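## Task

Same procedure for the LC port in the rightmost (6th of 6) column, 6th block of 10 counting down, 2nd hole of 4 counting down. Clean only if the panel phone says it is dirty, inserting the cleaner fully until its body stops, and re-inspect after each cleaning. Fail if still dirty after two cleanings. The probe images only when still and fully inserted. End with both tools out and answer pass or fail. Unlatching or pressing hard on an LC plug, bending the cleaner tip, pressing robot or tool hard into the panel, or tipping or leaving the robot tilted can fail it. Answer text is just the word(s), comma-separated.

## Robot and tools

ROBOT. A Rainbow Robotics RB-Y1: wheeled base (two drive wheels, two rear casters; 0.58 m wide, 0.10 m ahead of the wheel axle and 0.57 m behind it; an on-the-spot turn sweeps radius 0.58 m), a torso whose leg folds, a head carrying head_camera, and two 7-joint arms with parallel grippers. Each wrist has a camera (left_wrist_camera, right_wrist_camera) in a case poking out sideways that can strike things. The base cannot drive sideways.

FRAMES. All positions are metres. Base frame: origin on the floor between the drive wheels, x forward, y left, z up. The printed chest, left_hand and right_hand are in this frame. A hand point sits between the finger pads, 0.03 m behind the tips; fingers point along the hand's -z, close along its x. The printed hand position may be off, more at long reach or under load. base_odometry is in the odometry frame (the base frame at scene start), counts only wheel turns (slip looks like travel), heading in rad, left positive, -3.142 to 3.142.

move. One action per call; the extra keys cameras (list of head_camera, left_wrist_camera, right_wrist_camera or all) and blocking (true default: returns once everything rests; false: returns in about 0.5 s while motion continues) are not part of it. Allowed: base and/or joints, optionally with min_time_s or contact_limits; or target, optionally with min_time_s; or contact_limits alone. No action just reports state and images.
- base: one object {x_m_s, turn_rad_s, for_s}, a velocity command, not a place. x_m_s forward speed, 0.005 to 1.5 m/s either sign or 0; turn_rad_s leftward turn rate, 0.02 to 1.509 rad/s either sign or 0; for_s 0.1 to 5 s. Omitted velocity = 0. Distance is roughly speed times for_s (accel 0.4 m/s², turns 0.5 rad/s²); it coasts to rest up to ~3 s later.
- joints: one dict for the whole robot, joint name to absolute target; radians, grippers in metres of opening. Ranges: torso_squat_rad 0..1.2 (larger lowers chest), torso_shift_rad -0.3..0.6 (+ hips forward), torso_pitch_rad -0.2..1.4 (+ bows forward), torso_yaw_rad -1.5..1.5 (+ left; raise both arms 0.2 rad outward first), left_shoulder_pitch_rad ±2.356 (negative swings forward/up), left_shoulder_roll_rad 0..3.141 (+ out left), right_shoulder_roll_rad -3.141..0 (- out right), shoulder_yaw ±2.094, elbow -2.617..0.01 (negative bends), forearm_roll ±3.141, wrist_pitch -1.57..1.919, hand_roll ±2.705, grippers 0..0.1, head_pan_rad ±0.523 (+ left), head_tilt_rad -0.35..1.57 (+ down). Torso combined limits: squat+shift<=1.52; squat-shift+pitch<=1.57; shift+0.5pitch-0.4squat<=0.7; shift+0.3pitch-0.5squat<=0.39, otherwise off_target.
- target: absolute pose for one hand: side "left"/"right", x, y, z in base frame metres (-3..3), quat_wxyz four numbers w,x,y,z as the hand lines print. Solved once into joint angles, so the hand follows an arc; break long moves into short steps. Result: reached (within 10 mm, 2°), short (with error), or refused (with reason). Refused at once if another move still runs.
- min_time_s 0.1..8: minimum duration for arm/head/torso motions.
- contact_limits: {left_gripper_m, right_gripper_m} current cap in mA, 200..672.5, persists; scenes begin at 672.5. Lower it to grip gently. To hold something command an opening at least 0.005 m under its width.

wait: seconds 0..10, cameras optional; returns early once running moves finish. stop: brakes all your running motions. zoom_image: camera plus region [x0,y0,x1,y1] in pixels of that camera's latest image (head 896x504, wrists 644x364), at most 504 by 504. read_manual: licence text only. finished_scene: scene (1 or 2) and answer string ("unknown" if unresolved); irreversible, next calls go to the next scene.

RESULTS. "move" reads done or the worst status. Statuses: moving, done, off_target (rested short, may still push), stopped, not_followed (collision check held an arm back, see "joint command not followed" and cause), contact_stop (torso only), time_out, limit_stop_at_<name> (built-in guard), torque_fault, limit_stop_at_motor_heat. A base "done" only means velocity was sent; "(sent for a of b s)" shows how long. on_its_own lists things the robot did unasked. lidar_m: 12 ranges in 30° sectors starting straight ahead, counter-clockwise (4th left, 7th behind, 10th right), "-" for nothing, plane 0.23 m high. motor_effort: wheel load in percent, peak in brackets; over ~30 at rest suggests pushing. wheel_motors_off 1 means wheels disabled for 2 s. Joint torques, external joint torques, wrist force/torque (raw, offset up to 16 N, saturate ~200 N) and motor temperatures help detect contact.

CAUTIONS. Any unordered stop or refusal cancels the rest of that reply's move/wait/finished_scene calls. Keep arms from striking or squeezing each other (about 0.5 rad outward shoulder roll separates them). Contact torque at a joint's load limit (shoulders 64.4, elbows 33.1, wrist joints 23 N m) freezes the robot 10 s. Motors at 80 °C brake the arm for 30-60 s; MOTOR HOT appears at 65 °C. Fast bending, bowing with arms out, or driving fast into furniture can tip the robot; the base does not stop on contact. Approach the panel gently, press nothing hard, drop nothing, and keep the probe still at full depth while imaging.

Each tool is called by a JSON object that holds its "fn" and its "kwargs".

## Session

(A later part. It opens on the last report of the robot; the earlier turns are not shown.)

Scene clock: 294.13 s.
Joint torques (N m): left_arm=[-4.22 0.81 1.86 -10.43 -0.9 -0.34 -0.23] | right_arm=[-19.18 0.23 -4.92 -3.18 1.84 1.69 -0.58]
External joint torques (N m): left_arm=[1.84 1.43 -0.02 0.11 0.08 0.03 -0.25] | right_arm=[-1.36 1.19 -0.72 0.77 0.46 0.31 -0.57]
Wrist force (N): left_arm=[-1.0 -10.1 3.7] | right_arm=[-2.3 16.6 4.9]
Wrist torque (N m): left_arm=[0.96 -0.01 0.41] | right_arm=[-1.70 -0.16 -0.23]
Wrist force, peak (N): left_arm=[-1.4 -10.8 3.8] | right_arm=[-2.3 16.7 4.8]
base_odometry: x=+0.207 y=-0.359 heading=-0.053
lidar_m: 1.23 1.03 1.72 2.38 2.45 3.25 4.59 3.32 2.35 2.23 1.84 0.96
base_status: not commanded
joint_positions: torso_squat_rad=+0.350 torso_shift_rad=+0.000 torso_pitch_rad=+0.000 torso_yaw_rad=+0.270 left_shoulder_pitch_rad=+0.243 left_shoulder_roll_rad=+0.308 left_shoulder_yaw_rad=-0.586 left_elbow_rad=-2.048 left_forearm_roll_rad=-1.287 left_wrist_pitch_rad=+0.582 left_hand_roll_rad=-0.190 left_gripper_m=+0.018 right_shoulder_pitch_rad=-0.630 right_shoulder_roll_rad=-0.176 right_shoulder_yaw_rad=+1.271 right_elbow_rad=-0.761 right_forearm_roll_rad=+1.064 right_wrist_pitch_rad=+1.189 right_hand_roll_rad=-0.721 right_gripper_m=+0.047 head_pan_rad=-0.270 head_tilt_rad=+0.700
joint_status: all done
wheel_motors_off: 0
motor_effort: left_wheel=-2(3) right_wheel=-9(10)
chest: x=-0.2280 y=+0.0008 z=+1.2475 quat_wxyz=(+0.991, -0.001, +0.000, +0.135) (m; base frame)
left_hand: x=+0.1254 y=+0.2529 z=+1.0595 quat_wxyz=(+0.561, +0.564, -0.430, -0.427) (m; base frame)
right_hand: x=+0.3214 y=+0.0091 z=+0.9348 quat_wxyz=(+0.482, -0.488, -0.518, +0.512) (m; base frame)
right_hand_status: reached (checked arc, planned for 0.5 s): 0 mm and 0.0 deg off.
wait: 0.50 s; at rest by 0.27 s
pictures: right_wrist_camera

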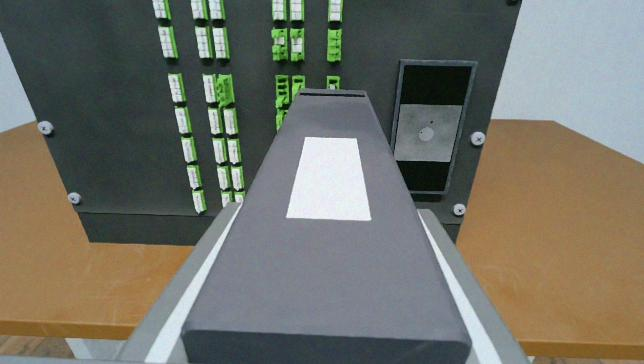

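{"fn": "move", "kwargs": {"target": {"side":"right","x":0.3230,"y":0.0097,"z":0.9345,"quat_wxyz":[0.48185,-0.48815,-0.51835,0.51165]}, "min_time_s": 0.5}}

{"fn": "wait", "kwargs": {"seconds": 0.5, "cameras": ["right_wrist_camera"]}}

{"fn": "zoom_image", "kwargs": {"camera": "right_wrist_camera", "region": [322, 70, 342, 90]}}

{"fn": "move", "kwargs": {"target": {"side":"right","x":0.3245,"y":0.0097,"z":0.9343,"quat_wxyz":[0.48185,-0.48815,-0.51835,0.51165]}, "min_time_s": 0.5}}

{"fn": "wait", "kwargs": {"seconds": 0.5, "cameras": ["right_wrist_camera"]}}

{"fn": "zoom_image", "kwargs": {"camera": "right_wrist_camera", "region": [322, 70, 342, 90]}}

Scene clock: 296.17 s.
Joint torques (N m): left_arm=[-4.23 0.92 1.53 -10.51 -0.87 -0.28 -0.28] | right_arm=[-21.49 -3.35 -5.54 -1.9 0.89 0.67 -0.58]
External joint torques (N m): left_arm=[1.83 1.54 -0.35 0.04 0.1 0.09 -0.29] | right_arm=[-3.61 -2.42 -1.43 1.98 -0.48 -0.72 -0.57]
Wrist force (N): left_arm=[-1.1 -10.1 3.7] | right_arm=[-3.7 14.2 21.0]
Wrist torque (N m): left_arm=[0.93 -0.02 0.45] | right_arm=[-2.37 0.16 -0.25]
Wrist force, peak (N): left_arm=[-1.3 -10.6 4.0] | right_arm=[-3.8 13.7 21.6]
move: done
base_odometry: x=+0.207 y=-0.359 heading=-0.053
lidar_m: 1.23 1.04 1.71 2.39 2.45 3.26 4.58 3.33 2.36 2.23 1.84 0.96
base_status: not commanded
joint_positions: torso_squat_rad=+0.350 torso_shift_rad=+0.000 torso_pitch_rad=+0.000 torso_yaw_rad=+0.270 left_shoulder_pitch_rad=+0.243 left_shoulder_roll_rad=+0.308 left_shoulder_yaw_rad=-0.586 left_elbow_rad=-2.048 left_forearm_roll_rad=-1.287 left_wrist_pitch_rad=+0.582 left_hand_roll_rad=-0.190 left_gripper_m=+0.018 right_shoulder_pitch_rad=-0.634 right_shoulder_roll_rad=-0.168 right_shoulder_yaw_rad=+1.272 right_elbow_rad=-0.744 right_forearm_roll_rad=+1.065 right_wrist_pitch_rad=+1.183 right_hand_roll_rad=-0.730 right_gripper_m=+0.047 head_pan_rad=-0.270 head_tilt_rad=+0.700
joint_status: all done
wheel_motors_off: 0
motor_effort: left_wheel=-2(2) right_wheel=-9(10)
chest: x=-0.2281 y=+0.0008 z=+1.2475 quat_wxyz=(+0.991, -0.001, +0.000, +0.135) (m; base frame)
left_hand: x=+0.1253 y=+0.2529 z=+1.0595 quat_wxyz=(+0.560, +0.564, -0.430, -0.427) (m; base frame)
right_hand: x=+0.3224 y=+0.0098 z=+0.9341 quat_wxyz=(+0.482, -0.487, -0.518, +0.512) (m; base frame)
right_hand_status: reached (checked arc, planned for 0.5 s): 1 mm and 0.1 deg off.
pictures: none

Scene clock: 296.67 s.
Joint torques (N m): left_arm=[-3.74 0.92 2.2 -10.42 -0.74 -0.28 -0.19] | right_arm=[-21.6 -2.71 -5.21 -1.78 0.92 0.66 -0.58]
External joint torques (N m): left_arm=[2.32 1.54 0.32 0.12 0.24 0.09 -0.2] | right_arm=[-3.72 -1.78 -1.09 2.1 -0.45 -0.73 -0.57]
Wrist force (N): left_arm=[-1.1 -10.1 3.2] | right_arm=[-3.6 13.8 20.7]
Wrist torque (N m): left_arm=[0.96 -0.03 0.44] | right_arm=[-2.33 0.17 -0.25]
Wrist force, peak (N): left_arm=[-1.5 -10.5 3.8] | right_arm=[-3.8 13.9 21.3]
base_odometry: x=+0.207 y=-0.359 heading=-0.053
lidar_m: 1.23 1.03 1.71 2.38 2.45 3.25 4.58 3.33 2.36 2.24 1.85 0.96
base_status: not commanded
joint_positions: torso_squat_rad=+0.350 torso_shift_rad=+0.000 torso_pitch_rad=+0.000 torso_yaw_rad=+0.270 left_shoulder_pitch_rad=+0.243 left_shoulder_roll_rad=+0.308 left_shoulder_yaw_rad=-0.586 left_elbow_rad=-2.048 left_forearm_roll_rad=-1.287 left_wrist_pitch_rad=+0.582 left_hand_roll_rad=-0.190 left_gripper_m=+0.018 right_shoulder_pitch_rad=-0.634 right_shoulder_roll_rad=-0.168 right_shoulder_yaw_rad=+1.272 right_elbow_rad=-0.744 right_forearm_roll_rad=+1.065 right_wrist_pitch_rad=+1.183 right_hand_roll_rad=-0.730 right_gripper_m=+0.047 head_pan_rad=-0.270 head_tilt_rad=+0.700
joint_status: all done
wheel_motors_off: 0
motor_effort: left_wheel=-2(2) right_wheel=-6(10)
chest: x=-0.2281 y=+0.0008 z=+1.2475 quat_wxyz=(+0.991, -0.001, +0.000, +0.135) (m; base frame)
left_hand: x=+0.1253 y=+0.2529 z=+1.0595 quat_wxyz=(+0.560, +0.564, -0.430, -0.427) (m; base frame)
right_hand: x=+0.3224 y=+0.0098 z=+0.9341 quat_wxyz=(+0.482, -0.487, -0.518, +0.512) (m; base frame)
right_hand_status: reached (checked arc, planned for 0.5 s): 1 mm and 0.1 deg off.
wait: 0.50 s; at rest by 0.27 s
pictures: right_wrist_camera

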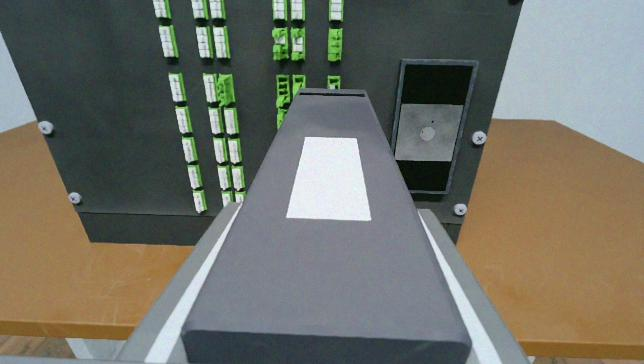

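Scaled by 25.200 from the camera's 644x364 image, which has a finer 920x520 frame.

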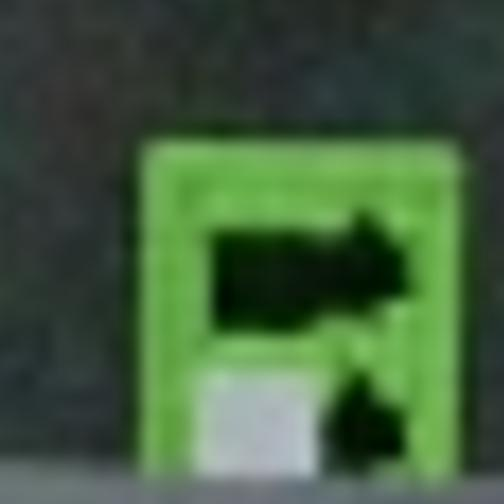

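Scene clock: 297.50 s.
Joint torques (N m): left_arm=[-4.26 0.89 1.85 -10.48 -0.76 -0.38 -0.1] | right_arm=[-27.36 -6.26 -6.77 -1.02 1.51 0.12 -0.58]
External joint torques (N m): left_arm=[1.8 1.51 -0.03 0.07 0.22 -0.01 -0.11] | right_arm=[-9.43 -5.34 -2.73 2.8 0.15 -1.28 -0.57]
Wrist force (N): left_arm=[-1.4 -9.9 3.7] | right_arm=[-5.0 14.4 36.2]
Wrist torque (N m): left_arm=[0.91 -0.04 0.42] | right_arm=[-2.14 0.57 -0.25]
Wrist force, peak (N): left_arm=[-1.3 -10.4 3.7] | right_arm=[-4.9 14.7 36.4]
move: done
base_odometry: x=+0.207 y=-0.359 heading=-0.053
lidar_m: 1.23 1.03 1.72 2.39 2.45 3.26 4.58 3.32 2.36 2.23 1.84 0.96
base_status: not commanded
joint_positions: torso_squat_rad=+0.350 torso_shift_rad=+0.000 torso_pitch_rad=+0.000 torso_yaw_rad=+0.270 left_shoulder_pitch_rad=+0.243 left_shoulder_roll_rad=+0.308 left_shoulder_yaw_rad=-0.586 left_elbow_rad=-2.048 left_forearm_roll_rad=-1.287 left_wrist_pitch_rad=+0.582 left_hand_roll_rad=-0.190 left_gripper_m=+0.018 right_shoulder_pitch_rad=-0.637 right_shoulder_roll_rad=-0.163 right_shoulder_yaw_rad=+1.272 right_elbow_rad=-0.729 right_forearm_roll_rad=+1.066 right_wrist_pitch_rad=+1.178 right_hand_roll_rad=-0.737 right_gripper_m=+0.047 head_pan_rad=-0.270 head_tilt_rad=+0.700
joint_status: all done
wheel_motors_off: 0
motor_effort: left_wheel=-1(2) right_wheel=-4(8)
chest: x=-0.2283 y=+0.0008 z=+1.2475 quat_wxyz=(+0.991, -0.001, +0.000, +0.135) (m; base frame)
left_hand: x=+0.1251 y=+0.2529 z=+1.0596 quat_wxyz=(+0.560, +0.564, -0.430, -0.427) (m; base frame)
right_hand: x=+0.3232 y=+0.0100 z=+0.9332 quat_wxyz=(+0.482, -0.487, -0.518, +0.512) (m; base frame)
right_hand_status: reached (checked arc, planned for 0.5 s): 2 mm and 0.2 deg off.
pictures: none

Scene clock: 298.00 s.
Joint torques (N m): left_arm=[-4.04 1.3 2.04 -10.44 -0.85 -0.45 -0.19] | right_arm=[-27.3 -6.01 -6.65 -0.88 1.52 0.13 -0.46]
External joint torques (N m): left_arm=[2.02 1.93 0.16 0.1 0.13 -0.07 -0.21] | right_arm=[-9.37 -5.1 -2.61 2.95 0.17 -1.27 -0.45]
Wrist force (N): left_arm=[-1.2 -10.3 4.0] | right_arm=[-5.1 14.5 36.3]
Wrist torque (N m): left_arm=[0.98 -0.04 0.45] | right_arm=[-2.17 0.56 -0.24]
Wrist force, peak (N): left_arm=[-1.2 -10.3 4.0] | right_arm=[-5.0 14.6 36.5]
base_odometry: x=+0.207 y=-0.359 heading=-0.053
lidar_m: 1.23 1.02 1.71 2.38 2.45 3.25 4.58 3.33 2.35 2.24 1.84 0.95
base_status: not commanded
joint_positions: torso_squat_rad=+0.350 torso_shift_rad=+0.000 torso_pitch_rad=+0.000 torso_yaw_rad=+0.270 left_shoulder_pitch_rad=+0.243 left_shoulder_roll_rad=+0.308 left_shoulder_yaw_rad=-0.586 left_elbow_rad=-2.048 left_forearm_roll_rad=-1.287 left_wrist_pitch_rad=+0.582 left_hand_roll_rad=-0.190 left_gripper_m=+0.018 right_shoulder_pitch_rad=-0.637 right_shoulder_roll_rad=-0.163 right_shoulder_yaw_rad=+1.272 right_elbow_rad=-0.729 right_forearm_roll_rad=+1.066 right_wrist_pitch_rad=+1.178 right_hand_roll_rad=-0.737 right_gripper_m=+0.047 head_pan_rad=-0.270 head_tilt_rad=+0.700
joint_status: all done
wheel_motors_off: 0
motor_effort: left_wheel=-1(2) right_wheel=-6(8)
chest: x=-0.2283 y=+0.0008 z=+1.2475 quat_wxyz=(+0.991, -0.001, +0.000, +0.135) (m; base frame)
left_hand: x=+0.1251 y=+0.2529 z=+1.0596 quat_wxyz=(+0.560, +0.564, -0.430, -0.427) (m; base frame)
right_hand: x=+0.3232 y=+0.0100 z=+0.9332 quat_wxyz=(+0.482, -0.487, -0.518, +0.512) (m; base frame)
right_hand_status: reached (checked arc, planned for 0.5 s): 2 mm and 0.2 deg off.
wait: 0.50 s; at rest by 0.27 s
pictures: right_wrist_camera

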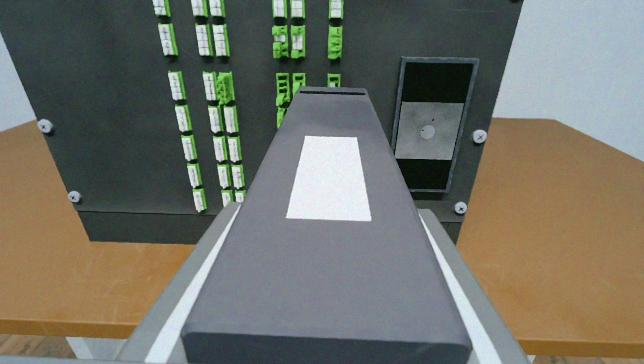

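Scaled by 25.200 from the camera's 644x364 image, which has a finer 920x520 frame.

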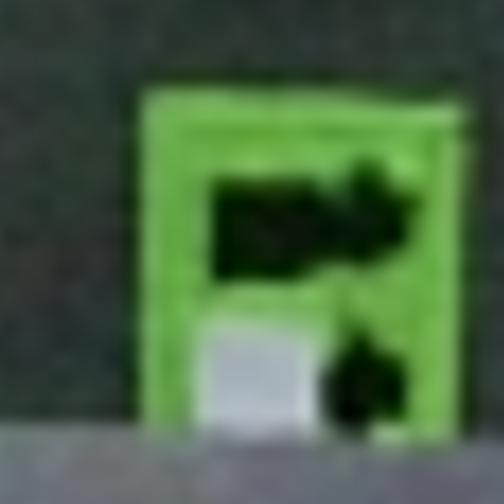

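{"fn": "move", "kwargs": {"target": {"side":"right","x":0.295,"y":0.0092,"z":0.9335,"quat_wxyz":[0.48185,-0.48815,-0.51835,0.51165]}, "min_time_s": 1}}

{"fn": "move", "kwargs": {"target": {"side":"right","x":0.319,"y":0.0092,"z":0.9335,"quat_wxyz":[0.48185,-0.48815,-0.51835,0.51165]}, "min_time_s": 1.5}}

{"fn": "wait", "kwargs": {"seconds": 0.5, "cameras": ["right_wrist_camera"]}}

{"fn": "zoom_image", "kwargs": {"camera": "right_wrist_camera", "region": [322, 70, 342, 90]}}

{"fn": "zoom_image", "kwargs": {"camera": "right_wrist_camera", "region": [270, 90, 310, 120]}}

{"fn": "zoom_image", "kwargs": {"camera": "right_wrist_camera", "region": [200, 240, 240, 270]}}

{"fn": "zoom_image", "kwargs": {"camera": "right_wrist_camera", "region": [360, 90, 400, 120]}}

{"fn": "zoom_image", "kwargs": {"camera": "right_wrist_camera", "region": [420, 240, 460, 270]}}

Scene clock: 300.23 s.
Joint torques (N m): left_arm=[-3.78 1.44 1.77 -10.38 -0.85 -0.27 -0.24] | right_arm=[-15.96 -1.96 -3.92 -4.84 1.96 1.81 0.18]
External joint torques (N m): left_arm=[2.27 2.07 -0.11 0.16 0.13 0.11 -0.26] | right_arm=[0.62 -1.51 0.66 -0.22 0.44 0.54 0.18]
Wrist force (N): left_arm=[-1.0 -10.7 3.7] | right_arm=[-2.1 16.4 5.3]
Wrist torque (N m): left_arm=[1.01 0.01 0.43] | right_arm=[-1.66 -0.12 -0.36]
Wrist force, peak (N): left_arm=[-0.9 -10.8 3.8] | right_arm=[-5.1 14.6 36.4]
move: done
base_odometry: x=+0.207 y=-0.359 heading=-0.053
lidar_m: 1.23 1.02 1.71 2.39 2.45 3.26 4.58 3.33 2.35 2.24 1.84 0.97
base_status: not commanded
joint_positions: torso_squat_rad=+0.350 torso_shift_rad=+0.000 torso_pitch_rad=+0.000 torso_yaw_rad=+0.270 left_shoulder_pitch_rad=+0.243 left_shoulder_roll_rad=+0.308 left_shoulder_yaw_rad=-0.586 left_elbow_rad=-2.048 left_forearm_roll_rad=-1.287 left_wrist_pitch_rad=+0.582 left_hand_roll_rad=-0.190 left_gripper_m=+0.018 right_shoulder_pitch_rad=-0.571 right_shoulder_roll_rad=-0.211 right_shoulder_yaw_rad=+1.284 right_elbow_rad=-0.901 right_forearm_roll_rad=+1.076 right_wrist_pitch_rad=+1.263 right_hand_roll_rad=-0.657 right_gripper_m=+0.047 head_pan_rad=-0.270 head_tilt_rad=+0.700
joint_status: all done
wheel_motors_off: 0
motor_effort: left_wheel=-2(2) right_wheel=-7(10)
chest: x=-0.2281 y=+0.0008 z=+1.2475 quat_wxyz=(+0.991, -0.001, +0.000, +0.135) (m; base frame)
left_hand: x=+0.1253 y=+0.2529 z=+1.0595 quat_wxyz=(+0.560, +0.564, -0.430, -0.427) (m; base frame)
right_hand: x=+0.2951 y=+0.0093 z=+0.9335 quat_wxyz=(+0.481, -0.489, -0.519, +0.510) (m; base frame)
right_hand_status: reached (checked arc, planned for 1.0 s): 0 mm and 0.1 deg off.
pictures: none

Scene clock: 302.07 s.
Joint torques (N m): left_arm=[-3.88 1.12 1.83 -10.39 -0.85 -0.3 -0.14] | right_arm=[-18.86 0.32 -5.32 -3.14 1.37 1.65 -0.48]
External joint torques (N m): left_arm=[2.18 1.75 -0.05 0.15 0.13 0.07 -0.16] | right_arm=[-1.16 1.24 -1.1 0.86 -0.02 0.28 -0.47]
Wrist force (N): left_arm=[-0.8 -10.3 3.4] | right_arm=[-2.4 16.5 4.9]
Wrist torque (N m): left_arm=[0.98 0.02 0.43] | right_arm=[-1.68 -0.14 -0.25]
Wrist force, peak (N): left_arm=[-0.9 -10.7 3.6] | right_arm=[-2.0 16.7 5.3]
move: done
base_odometry: x=+0.207 y=-0.359 heading=-0.053
lidar_m: 1.22 1.03 1.71 2.38 2.45 3.26 4.59 3.33 2.35 2.23 1.85 0.95
base_status: not commanded
joint_positions: torso_squat_rad=+0.350 torso_shift_rad=+0.000 torso_pitch_rad=+0.000 torso_yaw_rad=+0.270 left_shoulder_pitch_rad=+0.243 left_shoulder_roll_rad=+0.308 left_shoulder_yaw_rad=-0.586 left_elbow_rad=-2.048 left_forearm_roll_rad=-1.287 left_wrist_pitch_rad=+0.582 left_hand_roll_rad=-0.190 left_gripper_m=+0.018 right_shoulder_pitch_rad=-0.624 right_shoulder_roll_rad=-0.179 right_shoulder_yaw_rad=+1.273 right_elbow_rad=-0.772 right_forearm_roll_rad=+1.065 right_wrist_pitch_rad=+1.194 right_hand_roll_rad=-0.717 right_gripper_m=+0.047 head_pan_rad=-0.270 head_tilt_rad=+0.700
joint_status: all done
wheel_motors_off: 0
motor_effort: left_wheel=-2(2) right_wheel=-7(9)
chest: x=-0.2281 y=+0.0008 z=+1.2475 quat_wxyz=(+0.991, -0.001, +0.000, +0.135) (m; base frame)
left_hand: x=+0.1253 y=+0.2529 z=+1.0595 quat_wxyz=(+0.560, +0.564, -0.430, -0.427) (m; base frame)
right_hand: x=+0.3188 y=+0.0089 z=+0.9335 quat_wxyz=(+0.482, -0.487, -0.518, +0.512) (m; base frame)
right_hand_status: reached (checked arc, planned for 1.5 s): 0 mm and 0.1 deg off.
pictures: none

Scene clock: 302.57 s.
Joint torques (N m): left_arm=[-3.97 0.78 1.76 -10.3 -0.89 -0.31 -0.15] | right_arm=[-18.91 0.11 -5.42 -3.07 1.35 1.65 -0.52]
External joint torques (N m): left_arm=[2.09 1.41 -0.12 0.24 0.09 0.06 -0.17] | right_arm=[-1.22 1.02 -1.2 0.93 -0.04 0.28 -0.51]
Wrist force (N): left_arm=[-1.0 -10.5 3.8] | right_arm=[-2.1 16.4 4.9]
Wrist torque (N m): left_arm=[0.99 0.03 0.43] | right_arm=[-1.67 -0.12 -0.25]
Wrist force, peak (N): left_arm=[-0.8 -10.7 3.7] | right_arm=[-2.6 16.6 5.0]
base_odometry: x=+0.207 y=-0.359 heading=-0.053
lidar_m: 1.23 1.02 1.71 2.38 2.45 3.26 4.58 3.32 2.35 2.24 1.84 0.96
base_status: not commanded
joint_positions: torso_squat_rad=+0.350 torso_shift_rad=+0.000 torso_pitch_rad=+0.000 torso_yaw_rad=+0.270 left_shoulder_pitch_rad=+0.243 left_shoulder_roll_rad=+0.308 left_shoulder_yaw_rad=-0.586 left_elbow_rad=-2.048 left_forearm_roll_rad=-1.287 left_wrist_pitch_rad=+0.582 left_hand_roll_rad=-0.190 left_gripper_m=+0.018 right_shoulder_pitch_rad=-0.624 right_shoulder_roll_rad=-0.179 right_shoulder_yaw_rad=+1.273 right_elbow_rad=-0.772 right_forearm_roll_rad=+1.065 right_wrist_pitch_rad=+1.194 right_hand_roll_rad=-0.717 right_gripper_m=+0.047 head_pan_rad=-0.270 head_tilt_rad=+0.700
joint_status: all done
wheel_motors_off: 0
motor_effort: left_wheel=-2(2) right_wheel=-8(9)
chest: x=-0.2281 y=+0.0008 z=+1.2475 quat_wxyz=(+0.991, -0.001, +0.000, +0.135) (m; base frame)
left_hand: x=+0.1253 y=+0.2529 z=+1.0595 quat_wxyz=(+0.560, +0.564, -0.430, -0.427) (m; base frame)
right_hand: x=+0.3188 y=+0.0089 z=+0.9335 quat_wxyz=(+0.482, -0.487, -0.518, +0.512) (m; base frame)
right_hand_status: reached (checked arc, planned for 1.5 s): 0 mm and 0.1 deg off.
wait: 0.50 s; at rest by 0.27 s
pictures: right_wrist_camera

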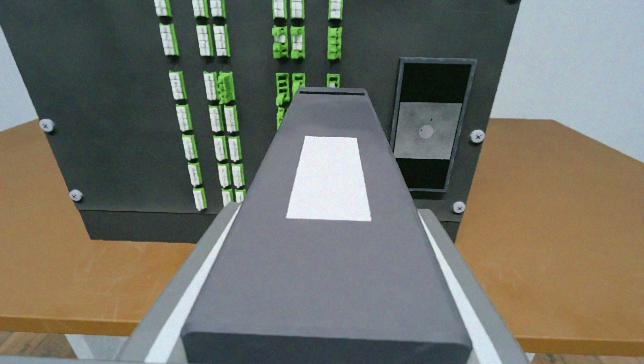

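Scaled by 25.200 from the camera's 644x364 image, which has a finer 920x520 frame.

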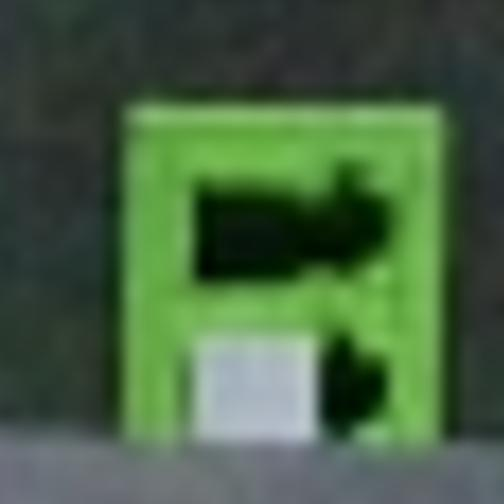

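Scaled by 12.600 from the camera's 644x364 image, which has a finer 920x520 frame.

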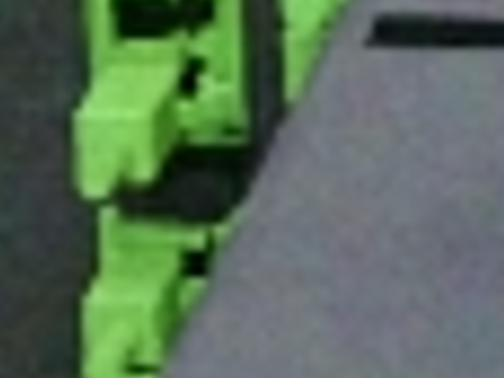

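Scaled by 12.600 from the camera's 644x364 image, which has a finer 920x520 frame.

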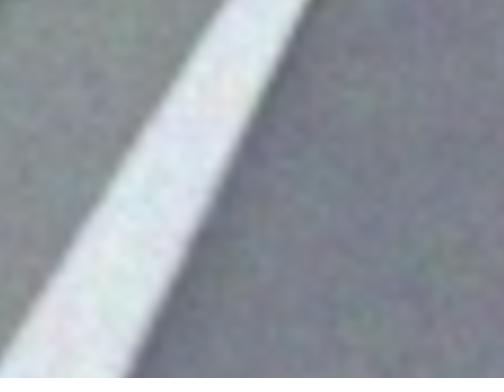

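Scaled by 12.600 from the camera's 644x364 image, which has a finer 920x520 frame.

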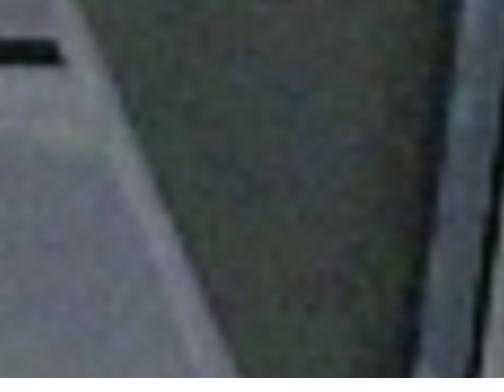

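Scaled by 12.600 from the camera's 644x364 image, which has a finer 920x520 frame.

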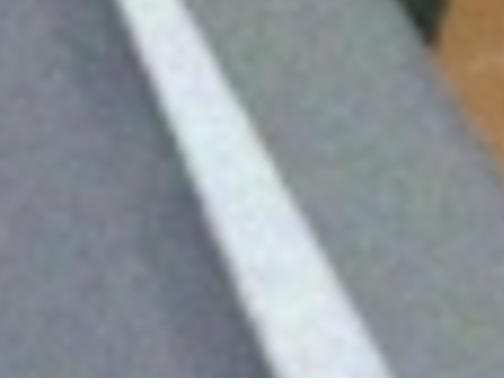

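{"fn": "move", "kwargs": {"target": {"side":"right","x":0.3208,"y":0.0091,"z":0.9332,"quat_wxyz":[0.48185,-0.48815,-0.51835,0.51165]}, "min_time_s": 0.5}}

{"fn": "wait", "kwargs": {"seconds": 0.5, "cameras": ["right_wrist_camera"]}}

{"fn": "zoom_image", "kwargs": {"camera": "right_wrist_camera", "region": [322, 70, 342, 90]}}

Scene clock: 304.20 s.
Joint torques (N m): left_arm=[-3.77 0.78 1.9 -10.47 -0.78 -0.25 -0.13] | right_arm=[-18.88 -0.02 -4.2 -3.2 1.7 1.64 -0.6]
External joint torques (N m): left_arm=[2.29 1.41 0.02 0.08 0.2 0.12 -0.15] | right_arm=[-1.09 0.89 -0.08 0.7 0.32 0.24 -0.59]
Wrist force (N): left_arm=[-1.0 -10.4 3.7] | right_arm=[-2.3 16.6 5.0]
Wrist torque (N m): left_arm=[0.97 0.00 0.44] | right_arm=[-1.69 -0.14 -0.27]
Wrist force, peak (N): left_arm=[-1.0 -10.5 3.8] | right_arm=[-2.3 16.7 4.9]
move: done
base_odometry: x=+0.207 y=-0.359 heading=-0.053
lidar_m: 1.22 1.03 1.71 2.38 2.45 3.26 4.59 3.33 2.35 2.23 1.83 0.96
base_status: not commanded
joint_positions: torso_squat_rad=+0.350 torso_shift_rad=+0.000 torso_pitch_rad=+0.000 torso_yaw_rad=+0.270 left_shoulder_pitch_rad=+0.243 left_shoulder_roll_rad=+0.308 left_shoulder_yaw_rad=-0.586 left_elbow_rad=-2.048 left_forearm_roll_rad=-1.287 left_wrist_pitch_rad=+0.582 left_hand_roll_rad=-0.190 left_gripper_m=+0.018 right_shoulder_pitch_rad=-0.629 right_shoulder_roll_rad=-0.171 right_shoulder_yaw_rad=+1.274 right_elbow_rad=-0.749 right_forearm_roll_rad=+1.067 right_wrist_pitch_rad=+1.188 right_hand_roll_rad=-0.730 right_gripper_m=+0.047 head_pan_rad=-0.270 head_tilt_rad=+0.700
joint_status: all done
wheel_motors_off: 0
motor_effort: left_wheel=-2(2) right_wheel=-8(9)
chest: x=-0.2281 y=+0.0008 z=+1.2475 quat_wxyz=(+0.991, -0.001, +0.000, +0.135) (m; base frame)
left_hand: x=+0.1253 y=+0.2529 z=+1.0595 quat_wxyz=(+0.560, +0.564, -0.430, -0.427) (m; base frame)
right_hand: x=+0.3207 y=+0.0088 z=+0.9331 quat_wxyz=(+0.482, -0.488, -0.518, +0.512) (m; base frame)
right_hand_status: reached (checked arc, planned for 0.5 s): 0 mm and 0.1 deg off.
pictures: none

Scene clock: 304.70 s.
Joint torques (N m): left_arm=[-4.22 1.02 2.02 -10.32 -0.92 -0.35 -0.2] | right_arm=[-19.06 -0.07 -4.18 -2.99 1.72 1.74 -0.51]
External joint torques (N m): left_arm=[1.83 1.64 0.14 0.23 0.06 0.03 -0.22] | right_arm=[-1.27 0.84 -0.06 0.91 0.34 0.35 -0.51]
Wrist force (N): left_arm=[-1.0 -10.5 3.7] | right_arm=[-2.4 16.2 4.6]
Wrist torque (N m): left_arm=[0.99 -0.02 0.44] | right_arm=[-1.66 -0.16 -0.25]
Wrist force, peak (N): left_arm=[-1.3 -10.7 3.4] | right_arm=[-2.4 16.4 5.1]
base_odometry: x=+0.207 y=-0.359 heading=-0.053
lidar_m: 1.23 1.02 1.71 2.38 2.45 3.24 4.58 3.32 2.35 2.24 1.84 0.96
base_status: not commanded
joint_positions: torso_squat_rad=+0.350 torso_shift_rad=+0.000 torso_pitch_rad=+0.000 torso_yaw_rad=+0.270 left_shoulder_pitch_rad=+0.243 left_shoulder_roll_rad=+0.308 left_shoulder_yaw_rad=-0.586 left_elbow_rad=-2.048 left_forearm_roll_rad=-1.287 left_wrist_pitch_rad=+0.582 left_hand_roll_rad=-0.190 left_gripper_m=+0.018 right_shoulder_pitch_rad=-0.629 right_shoulder_roll_rad=-0.171 right_shoulder_yaw_rad=+1.274 right_elbow_rad=-0.749 right_forearm_roll_rad=+1.067 right_wrist_pitch_rad=+1.188 right_hand_roll_rad=-0.730 right_gripper_m=+0.047 head_pan_rad=-0.270 head_tilt_rad=+0.700
joint_status: all done
wheel_motors_off: 0
motor_effort: left_wheel=-2(2) right_wheel=-7(9)
chest: x=-0.2281 y=+0.0008 z=+1.2475 quat_wxyz=(+0.991, -0.001, +0.000, +0.135) (m; base frame)
left_hand: x=+0.1253 y=+0.2529 z=+1.0595 quat_wxyz=(+0.560, +0.564, -0.430, -0.427) (m; base frame)
right_hand: x=+0.3207 y=+0.0088 z=+0.9331 quat_wxyz=(+0.482, -0.488, -0.518, +0.512) (m; base frame)
right_hand_status: reached (checked arc, planned for 0.5 s): 0 mm and 0.1 deg off.
wait: 0.50 s; at rest by 0.27 s
pictures: right_wrist_camera

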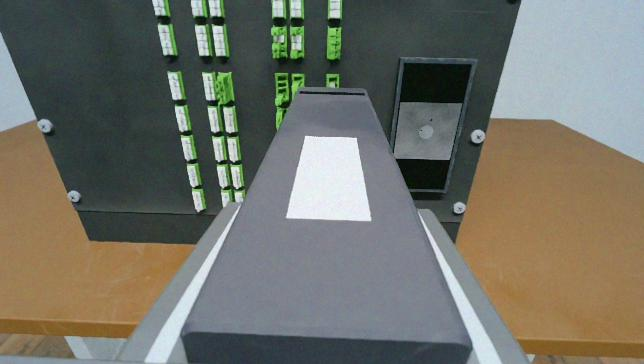

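Scaled by 25.200 from the camera's 644x364 image, which has a finer 920x520 frame.

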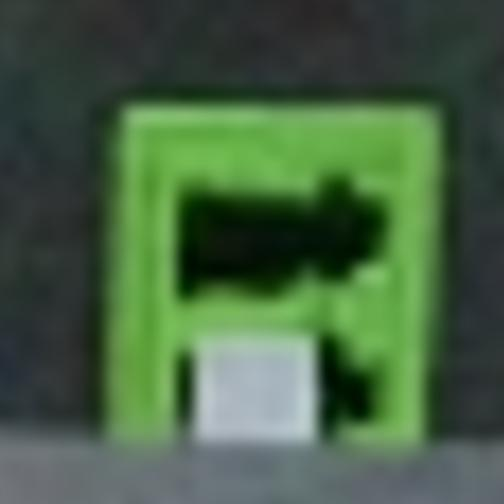

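{"fn": "move", "kwargs": {"target": {"side":"right","x":0.3220,"y":0.0096,"z":0.9327,"quat_wxyz":[0.48185,-0.48815,-0.51835,0.51165]}, "min_time_s": 0.5}}

{"fn": "wait", "kwargs": {"seconds": 0.5, "cameras": ["right_wrist_camera"]}}

{"fn": "zoom_image", "kwargs": {"camera": "right_wrist_camera", "region": [322, 70, 342, 90]}}

Scene clock: 306.00 s.
Joint torques (N m): left_arm=[-4.02 0.87 2.02 -10.41 -0.79 -0.42 -0.17] | right_arm=[-19.08 0.18 -3.7 -3.19 1.76 1.61 -0.57]
External joint torques (N m): left_arm=[2.04 1.49 0.14 0.14 0.18 -0.04 -0.18] | right_arm=[-1.23 1.07 0.33 0.64 0.4 0.21 -0.56]
Wrist force (N): left_arm=[-1.3 -10.2 3.6] | right_arm=[-2.3 16.5 5.0]
Wrist torque (N m): left_arm=[0.94 -0.04 0.45] | right_arm=[-1.69 -0.12 -0.25]
Wrist force, peak (N): left_arm=[-1.4 -10.7 3.6] | right_arm=[-2.6 16.6 4.9]
move: done
base_odometry: x=+0.207 y=-0.359 heading=-0.053
lidar_m: 1.23 1.03 1.71 2.38 2.44 3.27 4.59 3.32 2.36 2.23 1.83 0.96
base_status: not commanded
joint_positions: torso_squat_rad=+0.350 torso_shift_rad=+0.000 torso_pitch_rad=+0.000 torso_yaw_rad=+0.270 left_shoulder_pitch_rad=+0.243 left_shoulder_roll_rad=+0.308 left_shoulder_yaw_rad=-0.586 left_elbow_rad=-2.048 left_forearm_roll_rad=-1.287 left_wrist_pitch_rad=+0.582 left_hand_roll_rad=-0.190 left_gripper_m=+0.018 right_shoulder_pitch_rad=-0.634 right_shoulder_roll_rad=-0.163 right_shoulder_yaw_rad=+1.274 right_elbow_rad=-0.731 right_forearm_roll_rad=+1.068 right_wrist_pitch_rad=+1.183 right_hand_roll_rad=-0.738 right_gripper_m=+0.047 head_pan_rad=-0.270 head_tilt_rad=+0.700
joint_status: all done
wheel_motors_off: 0
motor_effort: left_wheel=-2(2) right_wheel=-8(9)
chest: x=-0.2281 y=+0.0008 z=+1.2475 quat_wxyz=(+0.991, -0.001, +0.000, +0.135) (m; base frame)
left_hand: x=+0.1253 y=+0.2529 z=+1.0595 quat_wxyz=(+0.560, +0.564, -0.430, -0.427) (m; base frame)
right_hand: x=+0.3220 y=+0.0093 z=+0.9326 quat_wxyz=(+0.482, -0.488, -0.518, +0.512) (m; base frame)
right_hand_status: reached (checked arc, planned for 0.5 s): 0 mm and 0.0 deg off.
pictures: none

Scene clock: 306.50 s.
Joint torques (N m): left_arm=[-3.8 0.84 1.95 -10.44 -0.8 -0.37 -0.17] | right_arm=[-19.17 0.29 -3.94 -3.03 1.65 1.71 -0.52]
External joint torques (N m): left_arm=[2.26 1.46 0.07 0.1 0.18 0.01 -0.18] | right_arm=[-1.32 1.17 0.09 0.8 0.29 0.31 -0.51]
Wrist force (N): left_arm=[-0.9 -10.1 3.8] | right_arm=[-2.1 16.6 4.6]
Wrist torque (N m): left_arm=[0.97 0.03 0.44] | right_arm=[-1.71 -0.12 -0.25]
Wrist force, peak (N): left_arm=[-1.4 -10.3 3.9] | right_arm=[-2.2 16.6 4.8]
base_odometry: x=+0.207 y=-0.359 heading=-0.053
lidar_m: 1.23 1.02 1.71 2.38 2.45 3.25 4.58 3.32 2.34 2.24 1.86 0.96
base_status: not commanded
joint_positions: torso_squat_rad=+0.350 torso_shift_rad=+0.000 torso_pitch_rad=+0.000 torso_yaw_rad=+0.270 left_shoulder_pitch_rad=+0.243 left_shoulder_roll_rad=+0.308 left_shoulder_yaw_rad=-0.586 left_elbow_rad=-2.048 left_forearm_roll_rad=-1.287 left_wrist_pitch_rad=+0.582 left_hand_roll_rad=-0.190 left_gripper_m=+0.018 right_shoulder_pitch_rad=-0.634 right_shoulder_roll_rad=-0.163 right_shoulder_yaw_rad=+1.274 right_elbow_rad=-0.731 right_forearm_roll_rad=+1.068 right_wrist_pitch_rad=+1.183 right_hand_roll_rad=-0.738 right_gripper_m=+0.047 head_pan_rad=-0.270 head_tilt_rad=+0.700
joint_status: all done
wheel_motors_off: 0
motor_effort: left_wheel=-2(2) right_wheel=-8(9)
chest: x=-0.2281 y=+0.0008 z=+1.2475 quat_wxyz=(+0.991, -0.001, +0.000, +0.135) (m; base frame)
left_hand: x=+0.1253 y=+0.2529 z=+1.0595 quat_wxyz=(+0.560, +0.564, -0.430, -0.427) (m; base frame)
right_hand: x=+0.3220 y=+0.0093 z=+0.9326 quat_wxyz=(+0.482, -0.488, -0.518, +0.512) (m; base frame)
right_hand_status: reached (checked arc, planned for 0.5 s): 0 mm and 0.0 deg off.
wait: 0.50 s; at rest by 0.27 s
pictures: right_wrist_camera

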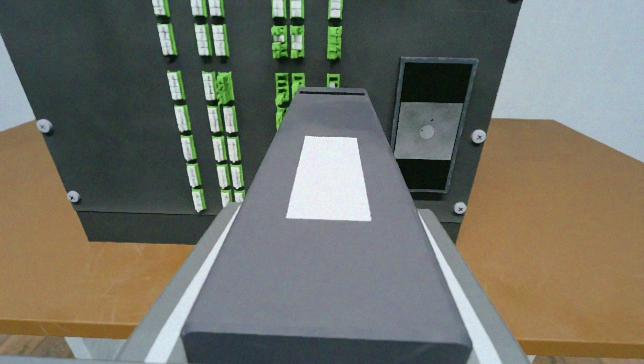

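Scaled by 25.200 from the camera's 644x364 image, which has a finer 920x520 frame.

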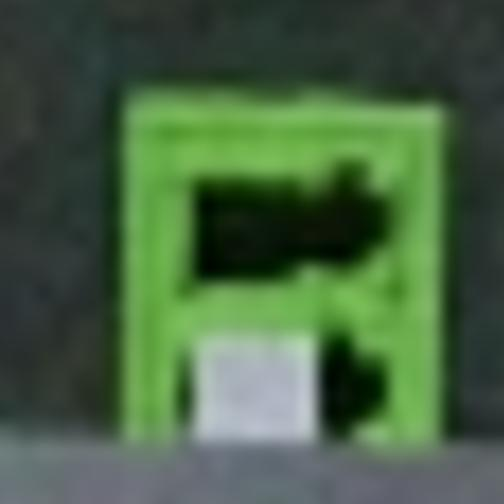

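{"fn": "move", "kwargs": {"target": {"side":"right","x":0.3234,"y":0.0097,"z":0.9326,"quat_wxyz":[0.48185,-0.48815,-0.51835,0.51165]}, "min_time_s": 0.5}}

{"fn": "wait", "kwargs": {"seconds": 0.5, "cameras": ["right_wrist_camera"]}}

{"fn": "zoom_image", "kwargs": {"camera": "right_wrist_camera", "region": [322, 70, 342, 90]}}

Scene clock: 307.67 s.
Joint torques (N m): left_arm=[-3.92 0.92 1.7 -10.28 -0.87 -0.37 -0.19] | right_arm=[-19.49 -0.6 -4.21 -2.77 1.48 2.25 -0.51]
External joint torques (N m): left_arm=[2.14 1.55 -0.18 0.27 0.11 0.01 -0.21] | right_arm=[-1.57 0.28 -0.24 1 0.14 0.83 -0.5]
Wrist force (N): left_arm=[-0.9 -10.6 3.5] | right_arm=[-1.9 17.2 5.0]
Wrist torque (N m): left_arm=[1.01 0.00 0.44] | right_arm=[-1.56 -0.21 -0.26]
Wrist force, peak (N): left_arm=[-1.1 -10.9 3.6] | right_arm=[-1.1 16.7 8.7]
move: done
base_odometry: x=+0.207 y=-0.359 heading=-0.053
lidar_m: 1.23 1.03 1.71 2.38 2.45 3.25 4.58 3.32 2.36 2.23 1.83 0.96
base_status: not commanded
joint_positions: torso_squat_rad=+0.350 torso_shift_rad=+0.000 torso_pitch_rad=+0.000 torso_yaw_rad=+0.270 left_shoulder_pitch_rad=+0.243 left_shoulder_roll_rad=+0.308 left_shoulder_yaw_rad=-0.586 left_elbow_rad=-2.048 left_forearm_roll_rad=-1.287 left_wrist_pitch_rad=+0.582 left_hand_roll_rad=-0.190 left_gripper_m=+0.018 right_shoulder_pitch_rad=-0.638 right_shoulder_roll_rad=-0.158 right_shoulder_yaw_rad=+1.274 right_elbow_rad=-0.718 right_forearm_roll_rad=+1.069 right_wrist_pitch_rad=+1.178 right_hand_roll_rad=-0.745 right_gripper_m=+0.047 head_pan_rad=-0.270 head_tilt_rad=+0.700
joint_status: all done
wheel_motors_off: 0
motor_effort: left_wheel=-2(2) right_wheel=-8(9)
chest: x=-0.2281 y=+0.0008 z=+1.2475 quat_wxyz=(+0.991, -0.001, +0.000, +0.135) (m; base frame)
left_hand: x=+0.1253 y=+0.2529 z=+1.0595 quat_wxyz=(+0.560, +0.564, -0.430, -0.427) (m; base frame)
right_hand: x=+0.3233 y=+0.0096 z=+0.9324 quat_wxyz=(+0.482, -0.488, -0.518, +0.512) (m; base frame)
right_hand_status: reached (checked arc, planned for 0.5 s): 0 mm and 0.0 deg off.
pictures: none

Scene clock: 308.17 s.
Joint torques (N m): left_arm=[-3.93 0.97 1.8 -10.44 -0.86 -0.38 -0.25] | right_arm=[-19.7 -0.74 -4.29 -2.78 1.4 2.2 -0.57]
External joint torques (N m): left_arm=[2.13 1.59 -0.08 0.11 0.12 0 -0.26] | right_arm=[-1.79 0.14 -0.32 0.99 0.06 0.78 -0.56]
Wrist force (N): left_arm=[-1.0 -10.4 3.9] | right_arm=[-1.9 17.0 5.0]
Wrist torque (N m): left_arm=[1.00 -0.02 0.45] | right_arm=[-1.52 -0.23 -0.25]
Wrist force, peak (N): left_arm=[-1.3 -10.5 3.6] | right_arm=[-1.9 17.2 5.0]
base_odometry: x=+0.207 y=-0.359 heading=-0.053
lidar_m: 1.23 1.02 1.71 2.38 2.46 3.25 4.58 3.33 2.34 2.23 1.85 0.96
base_status: not commanded
joint_positions: torso_squat_rad=+0.350 torso_shift_rad=+0.000 torso_pitch_rad=+0.000 torso_yaw_rad=+0.270 left_shoulder_pitch_rad=+0.243 left_shoulder_roll_rad=+0.308 left_shoulder_yaw_rad=-0.586 left_elbow_rad=-2.048 left_forearm_roll_rad=-1.287 left_wrist_pitch_rad=+0.582 left_hand_roll_rad=-0.190 left_gripper_m=+0.018 right_shoulder_pitch_rad=-0.638 right_shoulder_roll_rad=-0.158 right_shoulder_yaw_rad=+1.274 right_elbow_rad=-0.718 right_forearm_roll_rad=+1.069 right_wrist_pitch_rad=+1.178 right_hand_roll_rad=-0.745 right_gripper_m=+0.047 head_pan_rad=-0.270 head_tilt_rad=+0.700
joint_status: all done
wheel_motors_off: 0
motor_effort: left_wheel=-2(2) right_wheel=-7(9)
chest: x=-0.2281 y=+0.0008 z=+1.2475 quat_wxyz=(+0.991, -0.001, +0.000, +0.135) (m; base frame)
left_hand: x=+0.1253 y=+0.2529 z=+1.0595 quat_wxyz=(+0.560, +0.564, -0.430, -0.427) (m; base frame)
right_hand: x=+0.3233 y=+0.0096 z=+0.9324 quat_wxyz=(+0.482, -0.488, -0.518, +0.512) (m; base frame)
right_hand_status: reached (checked arc, planned for 0.5 s): 0 mm and 0.0 deg off.
wait: 0.50 s; at rest by 0.27 s
pictures: right_wrist_camera

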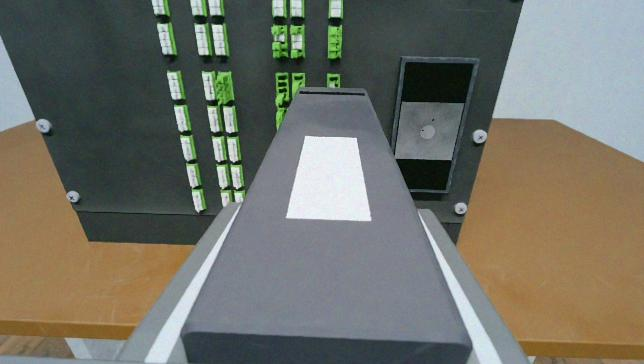

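Scaled by 25.200 from the camera's 644x364 image, which has a finer 920x520 frame.

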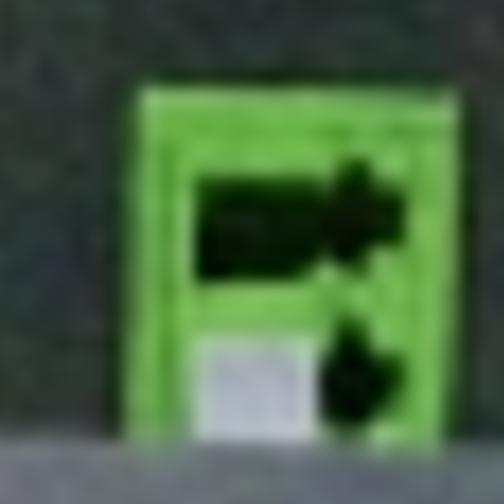

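{"fn": "move", "kwargs": {"target": {"side":"right","x":0.3265,"y":0.0098,"z":0.9322,"quat_wxyz":[0.48185,-0.48815,-0.51835,0.51165]}, "min_time_s": 0.6}}

{"fn": "move", "kwargs": {"target": {"side":"right","x":0.3295,"y":0.0099,"z":0.9321,"quat_wxyz":[0.48185,-0.48815,-0.51835,0.51165]}, "min_time_s": 0.6}}

Scene clock: 309.50 s.
Joint torques (N m): left_arm=[-4.06 0.8 1.76 -10.52 -0.8 -0.42 -0.03] | right_arm=[-19.29 -1.03 -4.36 -2.67 1.06 2.07 -0.58]
External joint torques (N m): left_arm=[2 1.42 -0.12 0.03 0.17 -0.04 -0.04] | right_arm=[-1.23 -0.11 -0.51 0.97 -0.25 0.63 -0.58]
Wrist force (N): left_arm=[-1.0 -10.5 3.5] | right_arm=[-2.0 16.5 4.9]
Wrist torque (N m): left_arm=[0.98 0.01 0.44] | right_arm=[-1.69 -0.21 -0.25]
Wrist force, peak (N): left_arm=[-1.1 -10.9 3.4] | right_arm=[-3.5 17.2 5.5]
move: done
base_odometry: x=+0.207 y=-0.359 heading=-0.053
lidar_m: 1.23 1.03 1.71 2.38 2.44 3.25 4.58 3.34 2.34 2.24 1.84 0.96
base_status: not commanded
joint_positions: torso_squat_rad=+0.350 torso_shift_rad=+0.000 torso_pitch_rad=+0.000 torso_yaw_rad=+0.270 left_shoulder_pitch_rad=+0.243 left_shoulder_roll_rad=+0.308 left_shoulder_yaw_rad=-0.586 left_elbow_rad=-2.048 left_forearm_roll_rad=-1.287 left_wrist_pitch_rad=+0.582 left_hand_roll_rad=-0.190 left_gripper_m=+0.018 right_shoulder_pitch_rad=-0.646 right_shoulder_roll_rad=-0.149 right_shoulder_yaw_rad=+1.274 right_elbow_rad=-0.690 right_forearm_roll_rad=+1.070 right_wrist_pitch_rad=+1.167 right_hand_roll_rad=-0.759 right_gripper_m=+0.047 head_pan_rad=-0.270 head_tilt_rad=+0.700
joint_status: all done
wheel_motors_off: 0
motor_effort: left_wheel=-2(2) right_wheel=-7(10)
chest: x=-0.2281 y=+0.0008 z=+1.2475 quat_wxyz=(+0.991, -0.001, +0.000, +0.135) (m; base frame)
left_hand: x=+0.1253 y=+0.2529 z=+1.0595 quat_wxyz=(+0.560, +0.564, -0.430, -0.427) (m; base frame)
right_hand: x=+0.3263 y=+0.0097 z=+0.9321 quat_wxyz=(+0.482, -0.488, -0.518, +0.512) (m; base frame)
right_hand_status: reached (checked arc, planned for 0.6 s): 0 mm and 0.1 deg off.
pictures: none

Scene clock: 310.43 s.
Joint torques (N m): left_arm=[-3.98 0.92 1.99 -10.5 -0.83 -0.34 -0.09] | right_arm=[-18.9 -1.16 -4.09 -2.39 0.99 2.08 -0.69]
External joint torques (N m): left_arm=[2.08 1.55 0.11 0.04 0.15 0.04 -0.1] | right_arm=[-0.69 -0.22 -0.38 1.14 -0.3 0.62 -0.68]
Wrist force (N): left_arm=[-1.2 -10.3 3.9] | right_arm=[-1.5 16.1 4.9]
Wrist torque (N m): left_arm=[1.00 -0.01 0.44] | right_arm=[-1.78 -0.17 -0.24]
Wrist force, peak (N): left_arm=[-1.1 -10.6 3.6] | right_arm=[-4.0 16.4 5.4]
move: done
base_odometry: x=+0.207 y=-0.359 heading=-0.053
lidar_m: 1.23 1.03 1.71 2.37 2.45 3.26 4.59 3.33 2.36 2.24 1.85 0.95
base_status: not commanded
joint_positions: torso_squat_rad=+0.350 torso_shift_rad=+0.000 torso_pitch_rad=+0.000 torso_yaw_rad=+0.270 left_shoulder_pitch_rad=+0.243 left_shoulder_roll_rad=+0.308 left_shoulder_yaw_rad=-0.586 left_elbow_rad=-2.048 left_forearm_roll_rad=-1.287 left_wrist_pitch_rad=+0.582 left_hand_roll_rad=-0.190 left_gripper_m=+0.018 right_shoulder_pitch_rad=-0.655 right_shoulder_roll_rad=-0.139 right_shoulder_yaw_rad=+1.273 right_elbow_rad=-0.663 right_forearm_roll_rad=+1.071 right_wrist_pitch_rad=+1.156 right_hand_roll_rad=-0.773 right_gripper_m=+0.047 head_pan_rad=-0.270 head_tilt_rad=+0.700
joint_status: all done
wheel_motors_off: 0
motor_effort: left_wheel=-2(2) right_wheel=-7(9)
chest: x=-0.2281 y=+0.0008 z=+1.2475 quat_wxyz=(+0.991, -0.001, +0.000, +0.135) (m; base frame)
left_hand: x=+0.1253 y=+0.2529 z=+1.0595 quat_wxyz=(+0.560, +0.564, -0.430, -0.427) (m; base frame)
right_hand: x=+0.3293 y=+0.0098 z=+0.9321 quat_wxyz=(+0.482, -0.488, -0.518, +0.512) (m; base frame)
right_hand_status: reached (checked arc, planned for 0.6 s): 0 mm and 0.1 deg off.
pictures: none

{"fn": "move", "kwargs": {"target": {"side":"right","x":0.3325,"y":0.0100,"z":0.9323,"quat_wxyz":[0.48185,-0.48815,-0.51835,0.51165]}, "min_time_s": 0.6}}

{"fn": "move", "kwargs": {"target": {"side":"right","x":0.3350,"y":0.0100,"z":0.9324,"quat_wxyz":[0.48185,-0.48815,-0.51835,0.51165]}, "min_time_s": 0.6}}

{"fn": "wait", "kwargs": {"seconds": 0.5, "cameras": ["right_wrist_camera","head_camera"]}}

Scene clock: 311.73 s.
Joint torques (N m): left_arm=[-4 0.91 1.94 -10.31 -0.94 -0.39 -0.05] | right_arm=[-19.36 -1.33 -4.24 -2.37 0.93 2.28 -0.57]
External joint torques (N m): left_arm=[2.06 1.53 0.06 0.23 0.04 -0.01 -0.07] | right_arm=[-1.01 -0.35 -0.64 1.03 -0.34 0.8 -0.56]
Wrist force (N): left_arm=[-1.3 -9.7 3.3] | right_arm=[-1.6 16.4 4.7]
Wrist torque (N m): left_arm=[0.88 -0.05 0.43] | right_arm=[-1.69 -0.25 -0.24]
Wrist force, peak (N): left_arm=[-1.3 -10.9 3.6] | right_arm=[-2.7 16.5 5.0]
move: done
base_odometry: x=+0.207 y=-0.359 heading=-0.053
lidar_m: 1.23 1.03 1.71 2.39 2.44 3.25 4.59 3.33 2.36 2.24 1.84 0.95
base_status: not commanded
joint_positions: torso_squat_rad=+0.350 torso_shift_rad=+0.000 torso_pitch_rad=+0.000 torso_yaw_rad=+0.270 left_shoulder_pitch_rad=+0.243 left_shoulder_roll_rad=+0.308 left_shoulder_yaw_rad=-0.586 left_elbow_rad=-2.048 left_forearm_roll_rad=-1.287 left_wrist_pitch_rad=+0.582 left_hand_roll_rad=-0.190 left_gripper_m=+0.018 right_shoulder_pitch_rad=-0.663 right_shoulder_roll_rad=-0.130 right_shoulder_yaw_rad=+1.273 right_elbow_rad=-0.636 right_forearm_roll_rad=+1.072 right_wrist_pitch_rad=+1.146 right_hand_roll_rad=-0.786 right_gripper_m=+0.047 head_pan_rad=-0.270 head_tilt_rad=+0.700
joint_status: all done
wheel_motors_off: 0
motor_effort: left_wheel=-2(2) right_wheel=-8(9)
chest: x=-0.2281 y=+0.0008 z=+1.2475 quat_wxyz=(+0.991, -0.001, +0.000, +0.135) (m; base frame)
left_hand: x=+0.1253 y=+0.2529 z=+1.0595 quat_wxyz=(+0.560, +0.564, -0.430, -0.427) (m; base frame)
right_hand: x=+0.3323 y=+0.0100 z=+0.9322 quat_wxyz=(+0.482, -0.488, -0.518, +0.512) (m; base frame)
right_hand_status: reached (checked arc, planned for 0.6 s): 0 mm and 0.1 deg off.
pictures: none

Scene clock: 312.67 s.
Joint torques (N m): left_arm=[-3.85 1.07 1.9 -10.31 -0.82 -0.3 -0.09] | right_arm=[-19.33 -1.64 -4.1 -2.1 0.85 2.35 -0.53]
External joint torques (N m): left_arm=[2.2 1.69 0.02 0.24 0.16 0.08 -0.1] | right_arm=[-0.87 -0.64 -0.62 1.18 -0.39 0.86 -0.52]
Wrist force (N): left_arm=[-1.0 -10.2 3.6] | right_arm=[-1.4 16.2 5.0]
Wrist torque (N m): left_arm=[0.95 0.01 0.44] | right_arm=[-1.65 -0.31 -0.25]
Wrist force, peak (N): left_arm=[-1.1 -10.7 4.0] | right_arm=[1.1 16.5 6.1]
move: done
base_odometry: x=+0.207 y=-0.359 heading=-0.053
lidar_m: 1.23 1.03 1.71 2.38 2.44 3.26 4.58 3.33 2.34 2.23 1.83 0.95
base_status: not commanded
joint_positions: torso_squat_rad=+0.350 torso_shift_rad=+0.000 torso_pitch_rad=+0.000 torso_yaw_rad=+0.270 left_shoulder_pitch_rad=+0.243 left_shoulder_roll_rad=+0.308 left_shoulder_yaw_rad=-0.586 left_elbow_rad=-2.048 left_forearm_roll_rad=-1.287 left_wrist_pitch_rad=+0.582 left_hand_roll_rad=-0.190 left_gripper_m=+0.018 right_shoulder_pitch_rad=-0.671 right_shoulder_roll_rad=-0.122 right_shoulder_yaw_rad=+1.273 right_elbow_rad=-0.612 right_forearm_roll_rad=+1.073 right_wrist_pitch_rad=+1.137 right_hand_roll_rad=-0.798 right_gripper_m=+0.047 head_pan_rad=-0.270 head_tilt_rad=+0.700
joint_status: all done
wheel_motors_off: 0
motor_effort: left_wheel=-2(2) right_wheel=-8(10)
chest: x=-0.2281 y=+0.0008 z=+1.2475 quat_wxyz=(+0.991, -0.001, +0.000, +0.135) (m; base frame)
left_hand: x=+0.1253 y=+0.2529 z=+1.0595 quat_wxyz=(+0.560, +0.564, -0.430, -0.427) (m; base frame)
right_hand: x=+0.3348 y=+0.0100 z=+0.9323 quat_wxyz=(+0.482, -0.488, -0.518, +0.512) (m; base frame)
right_hand_status: reached (checked arc, planned for 0.6 s): 0 mm and 0.1 deg off.
pictures: none

Scene clock: 313.17 s.
Joint torques (N m): left_arm=[-4.06 1.05 2 -10.41 -0.79 -0.34 -0.18] | right_arm=[-19.32 -1.45 -4.43 -2.17 0.8 2.49 -0.63]
External joint torques (N m): left_arm=[2 1.67 0.12 0.14 0.19 0.04 -0.2] | right_arm=[-0.85 -0.45 -0.96 1.12 -0.44 1 -0.63]
Wrist force (N): left_arm=[-0.8 -10.3 3.2] | right_arm=[-1.2 16.2 4.8]
Wrist torque (N m): left_arm=[0.95 0.01 0.43] | right_arm=[-1.63 -0.31 -0.24]
Wrist force, peak (N): left_arm=[-0.8 -10.5 3.7] | right_arm=[-1.2 16.6 4.7]
base_odometry: x=+0.207 y=-0.359 heading=-0.053
lidar_m: 1.23 1.04 1.71 2.37 2.45 3.24 4.58 3.33 2.35 2.24 1.84 0.96
base_status: not commanded
joint_positions: torso_squat_rad=+0.350 torso_shift_rad=+0.000 torso_pitch_rad=+0.000 torso_yaw_rad=+0.270 left_shoulder_pitch_rad=+0.243 left_shoulder_roll_rad=+0.308 left_shoulder_yaw_rad=-0.586 left_elbow_rad=-2.048 left_forearm_roll_rad=-1.287 left_wrist_pitch_rad=+0.582 left_hand_roll_rad=-0.190 left_gripper_m=+0.018 right_shoulder_pitch_rad=-0.671 right_shoulder_roll_rad=-0.122 right_shoulder_yaw_rad=+1.273 right_elbow_rad=-0.612 right_forearm_roll_rad=+1.073 right_wrist_pitch_rad=+1.137 right_hand_roll_rad=-0.798 right_gripper_m=+0.047 head_pan_rad=-0.270 head_tilt_rad=+0.700
joint_status: all done
wheel_motors_off: 0
motor_effort: left_wheel=-2(2) right_wheel=-7(10)
chest: x=-0.2281 y=+0.0008 z=+1.2475 quat_wxyz=(+0.991, -0.001, +0.000, +0.135) (m; base frame)
left_hand: x=+0.1253 y=+0.2529 z=+1.0595 quat_wxyz=(+0.560, +0.564, -0.430, -0.427) (m; base frame)
right_hand: x=+0.3348 y=+0.0100 z=+0.9323 quat_wxyz=(+0.482, -0.488, -0.518, +0.512) (m; base frame)
right_hand_status: reached (checked arc, planned for 0.6 s): 0 mm and 0.1 deg off.
wait: 0.50 s; at rest by 0.27 s
pictures: head_camera, right_wrist_camera

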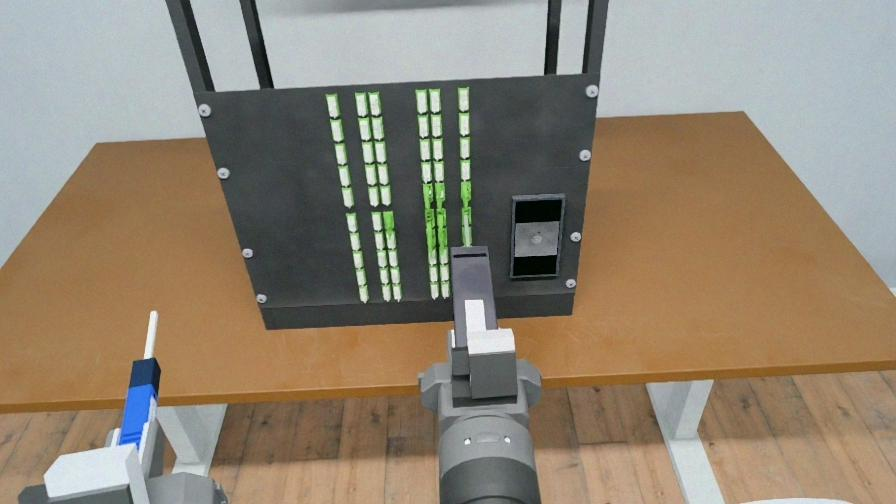

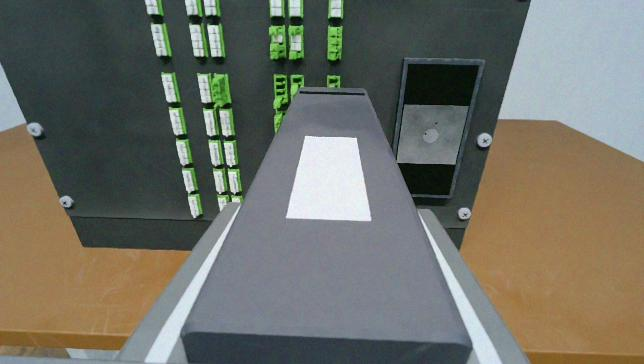

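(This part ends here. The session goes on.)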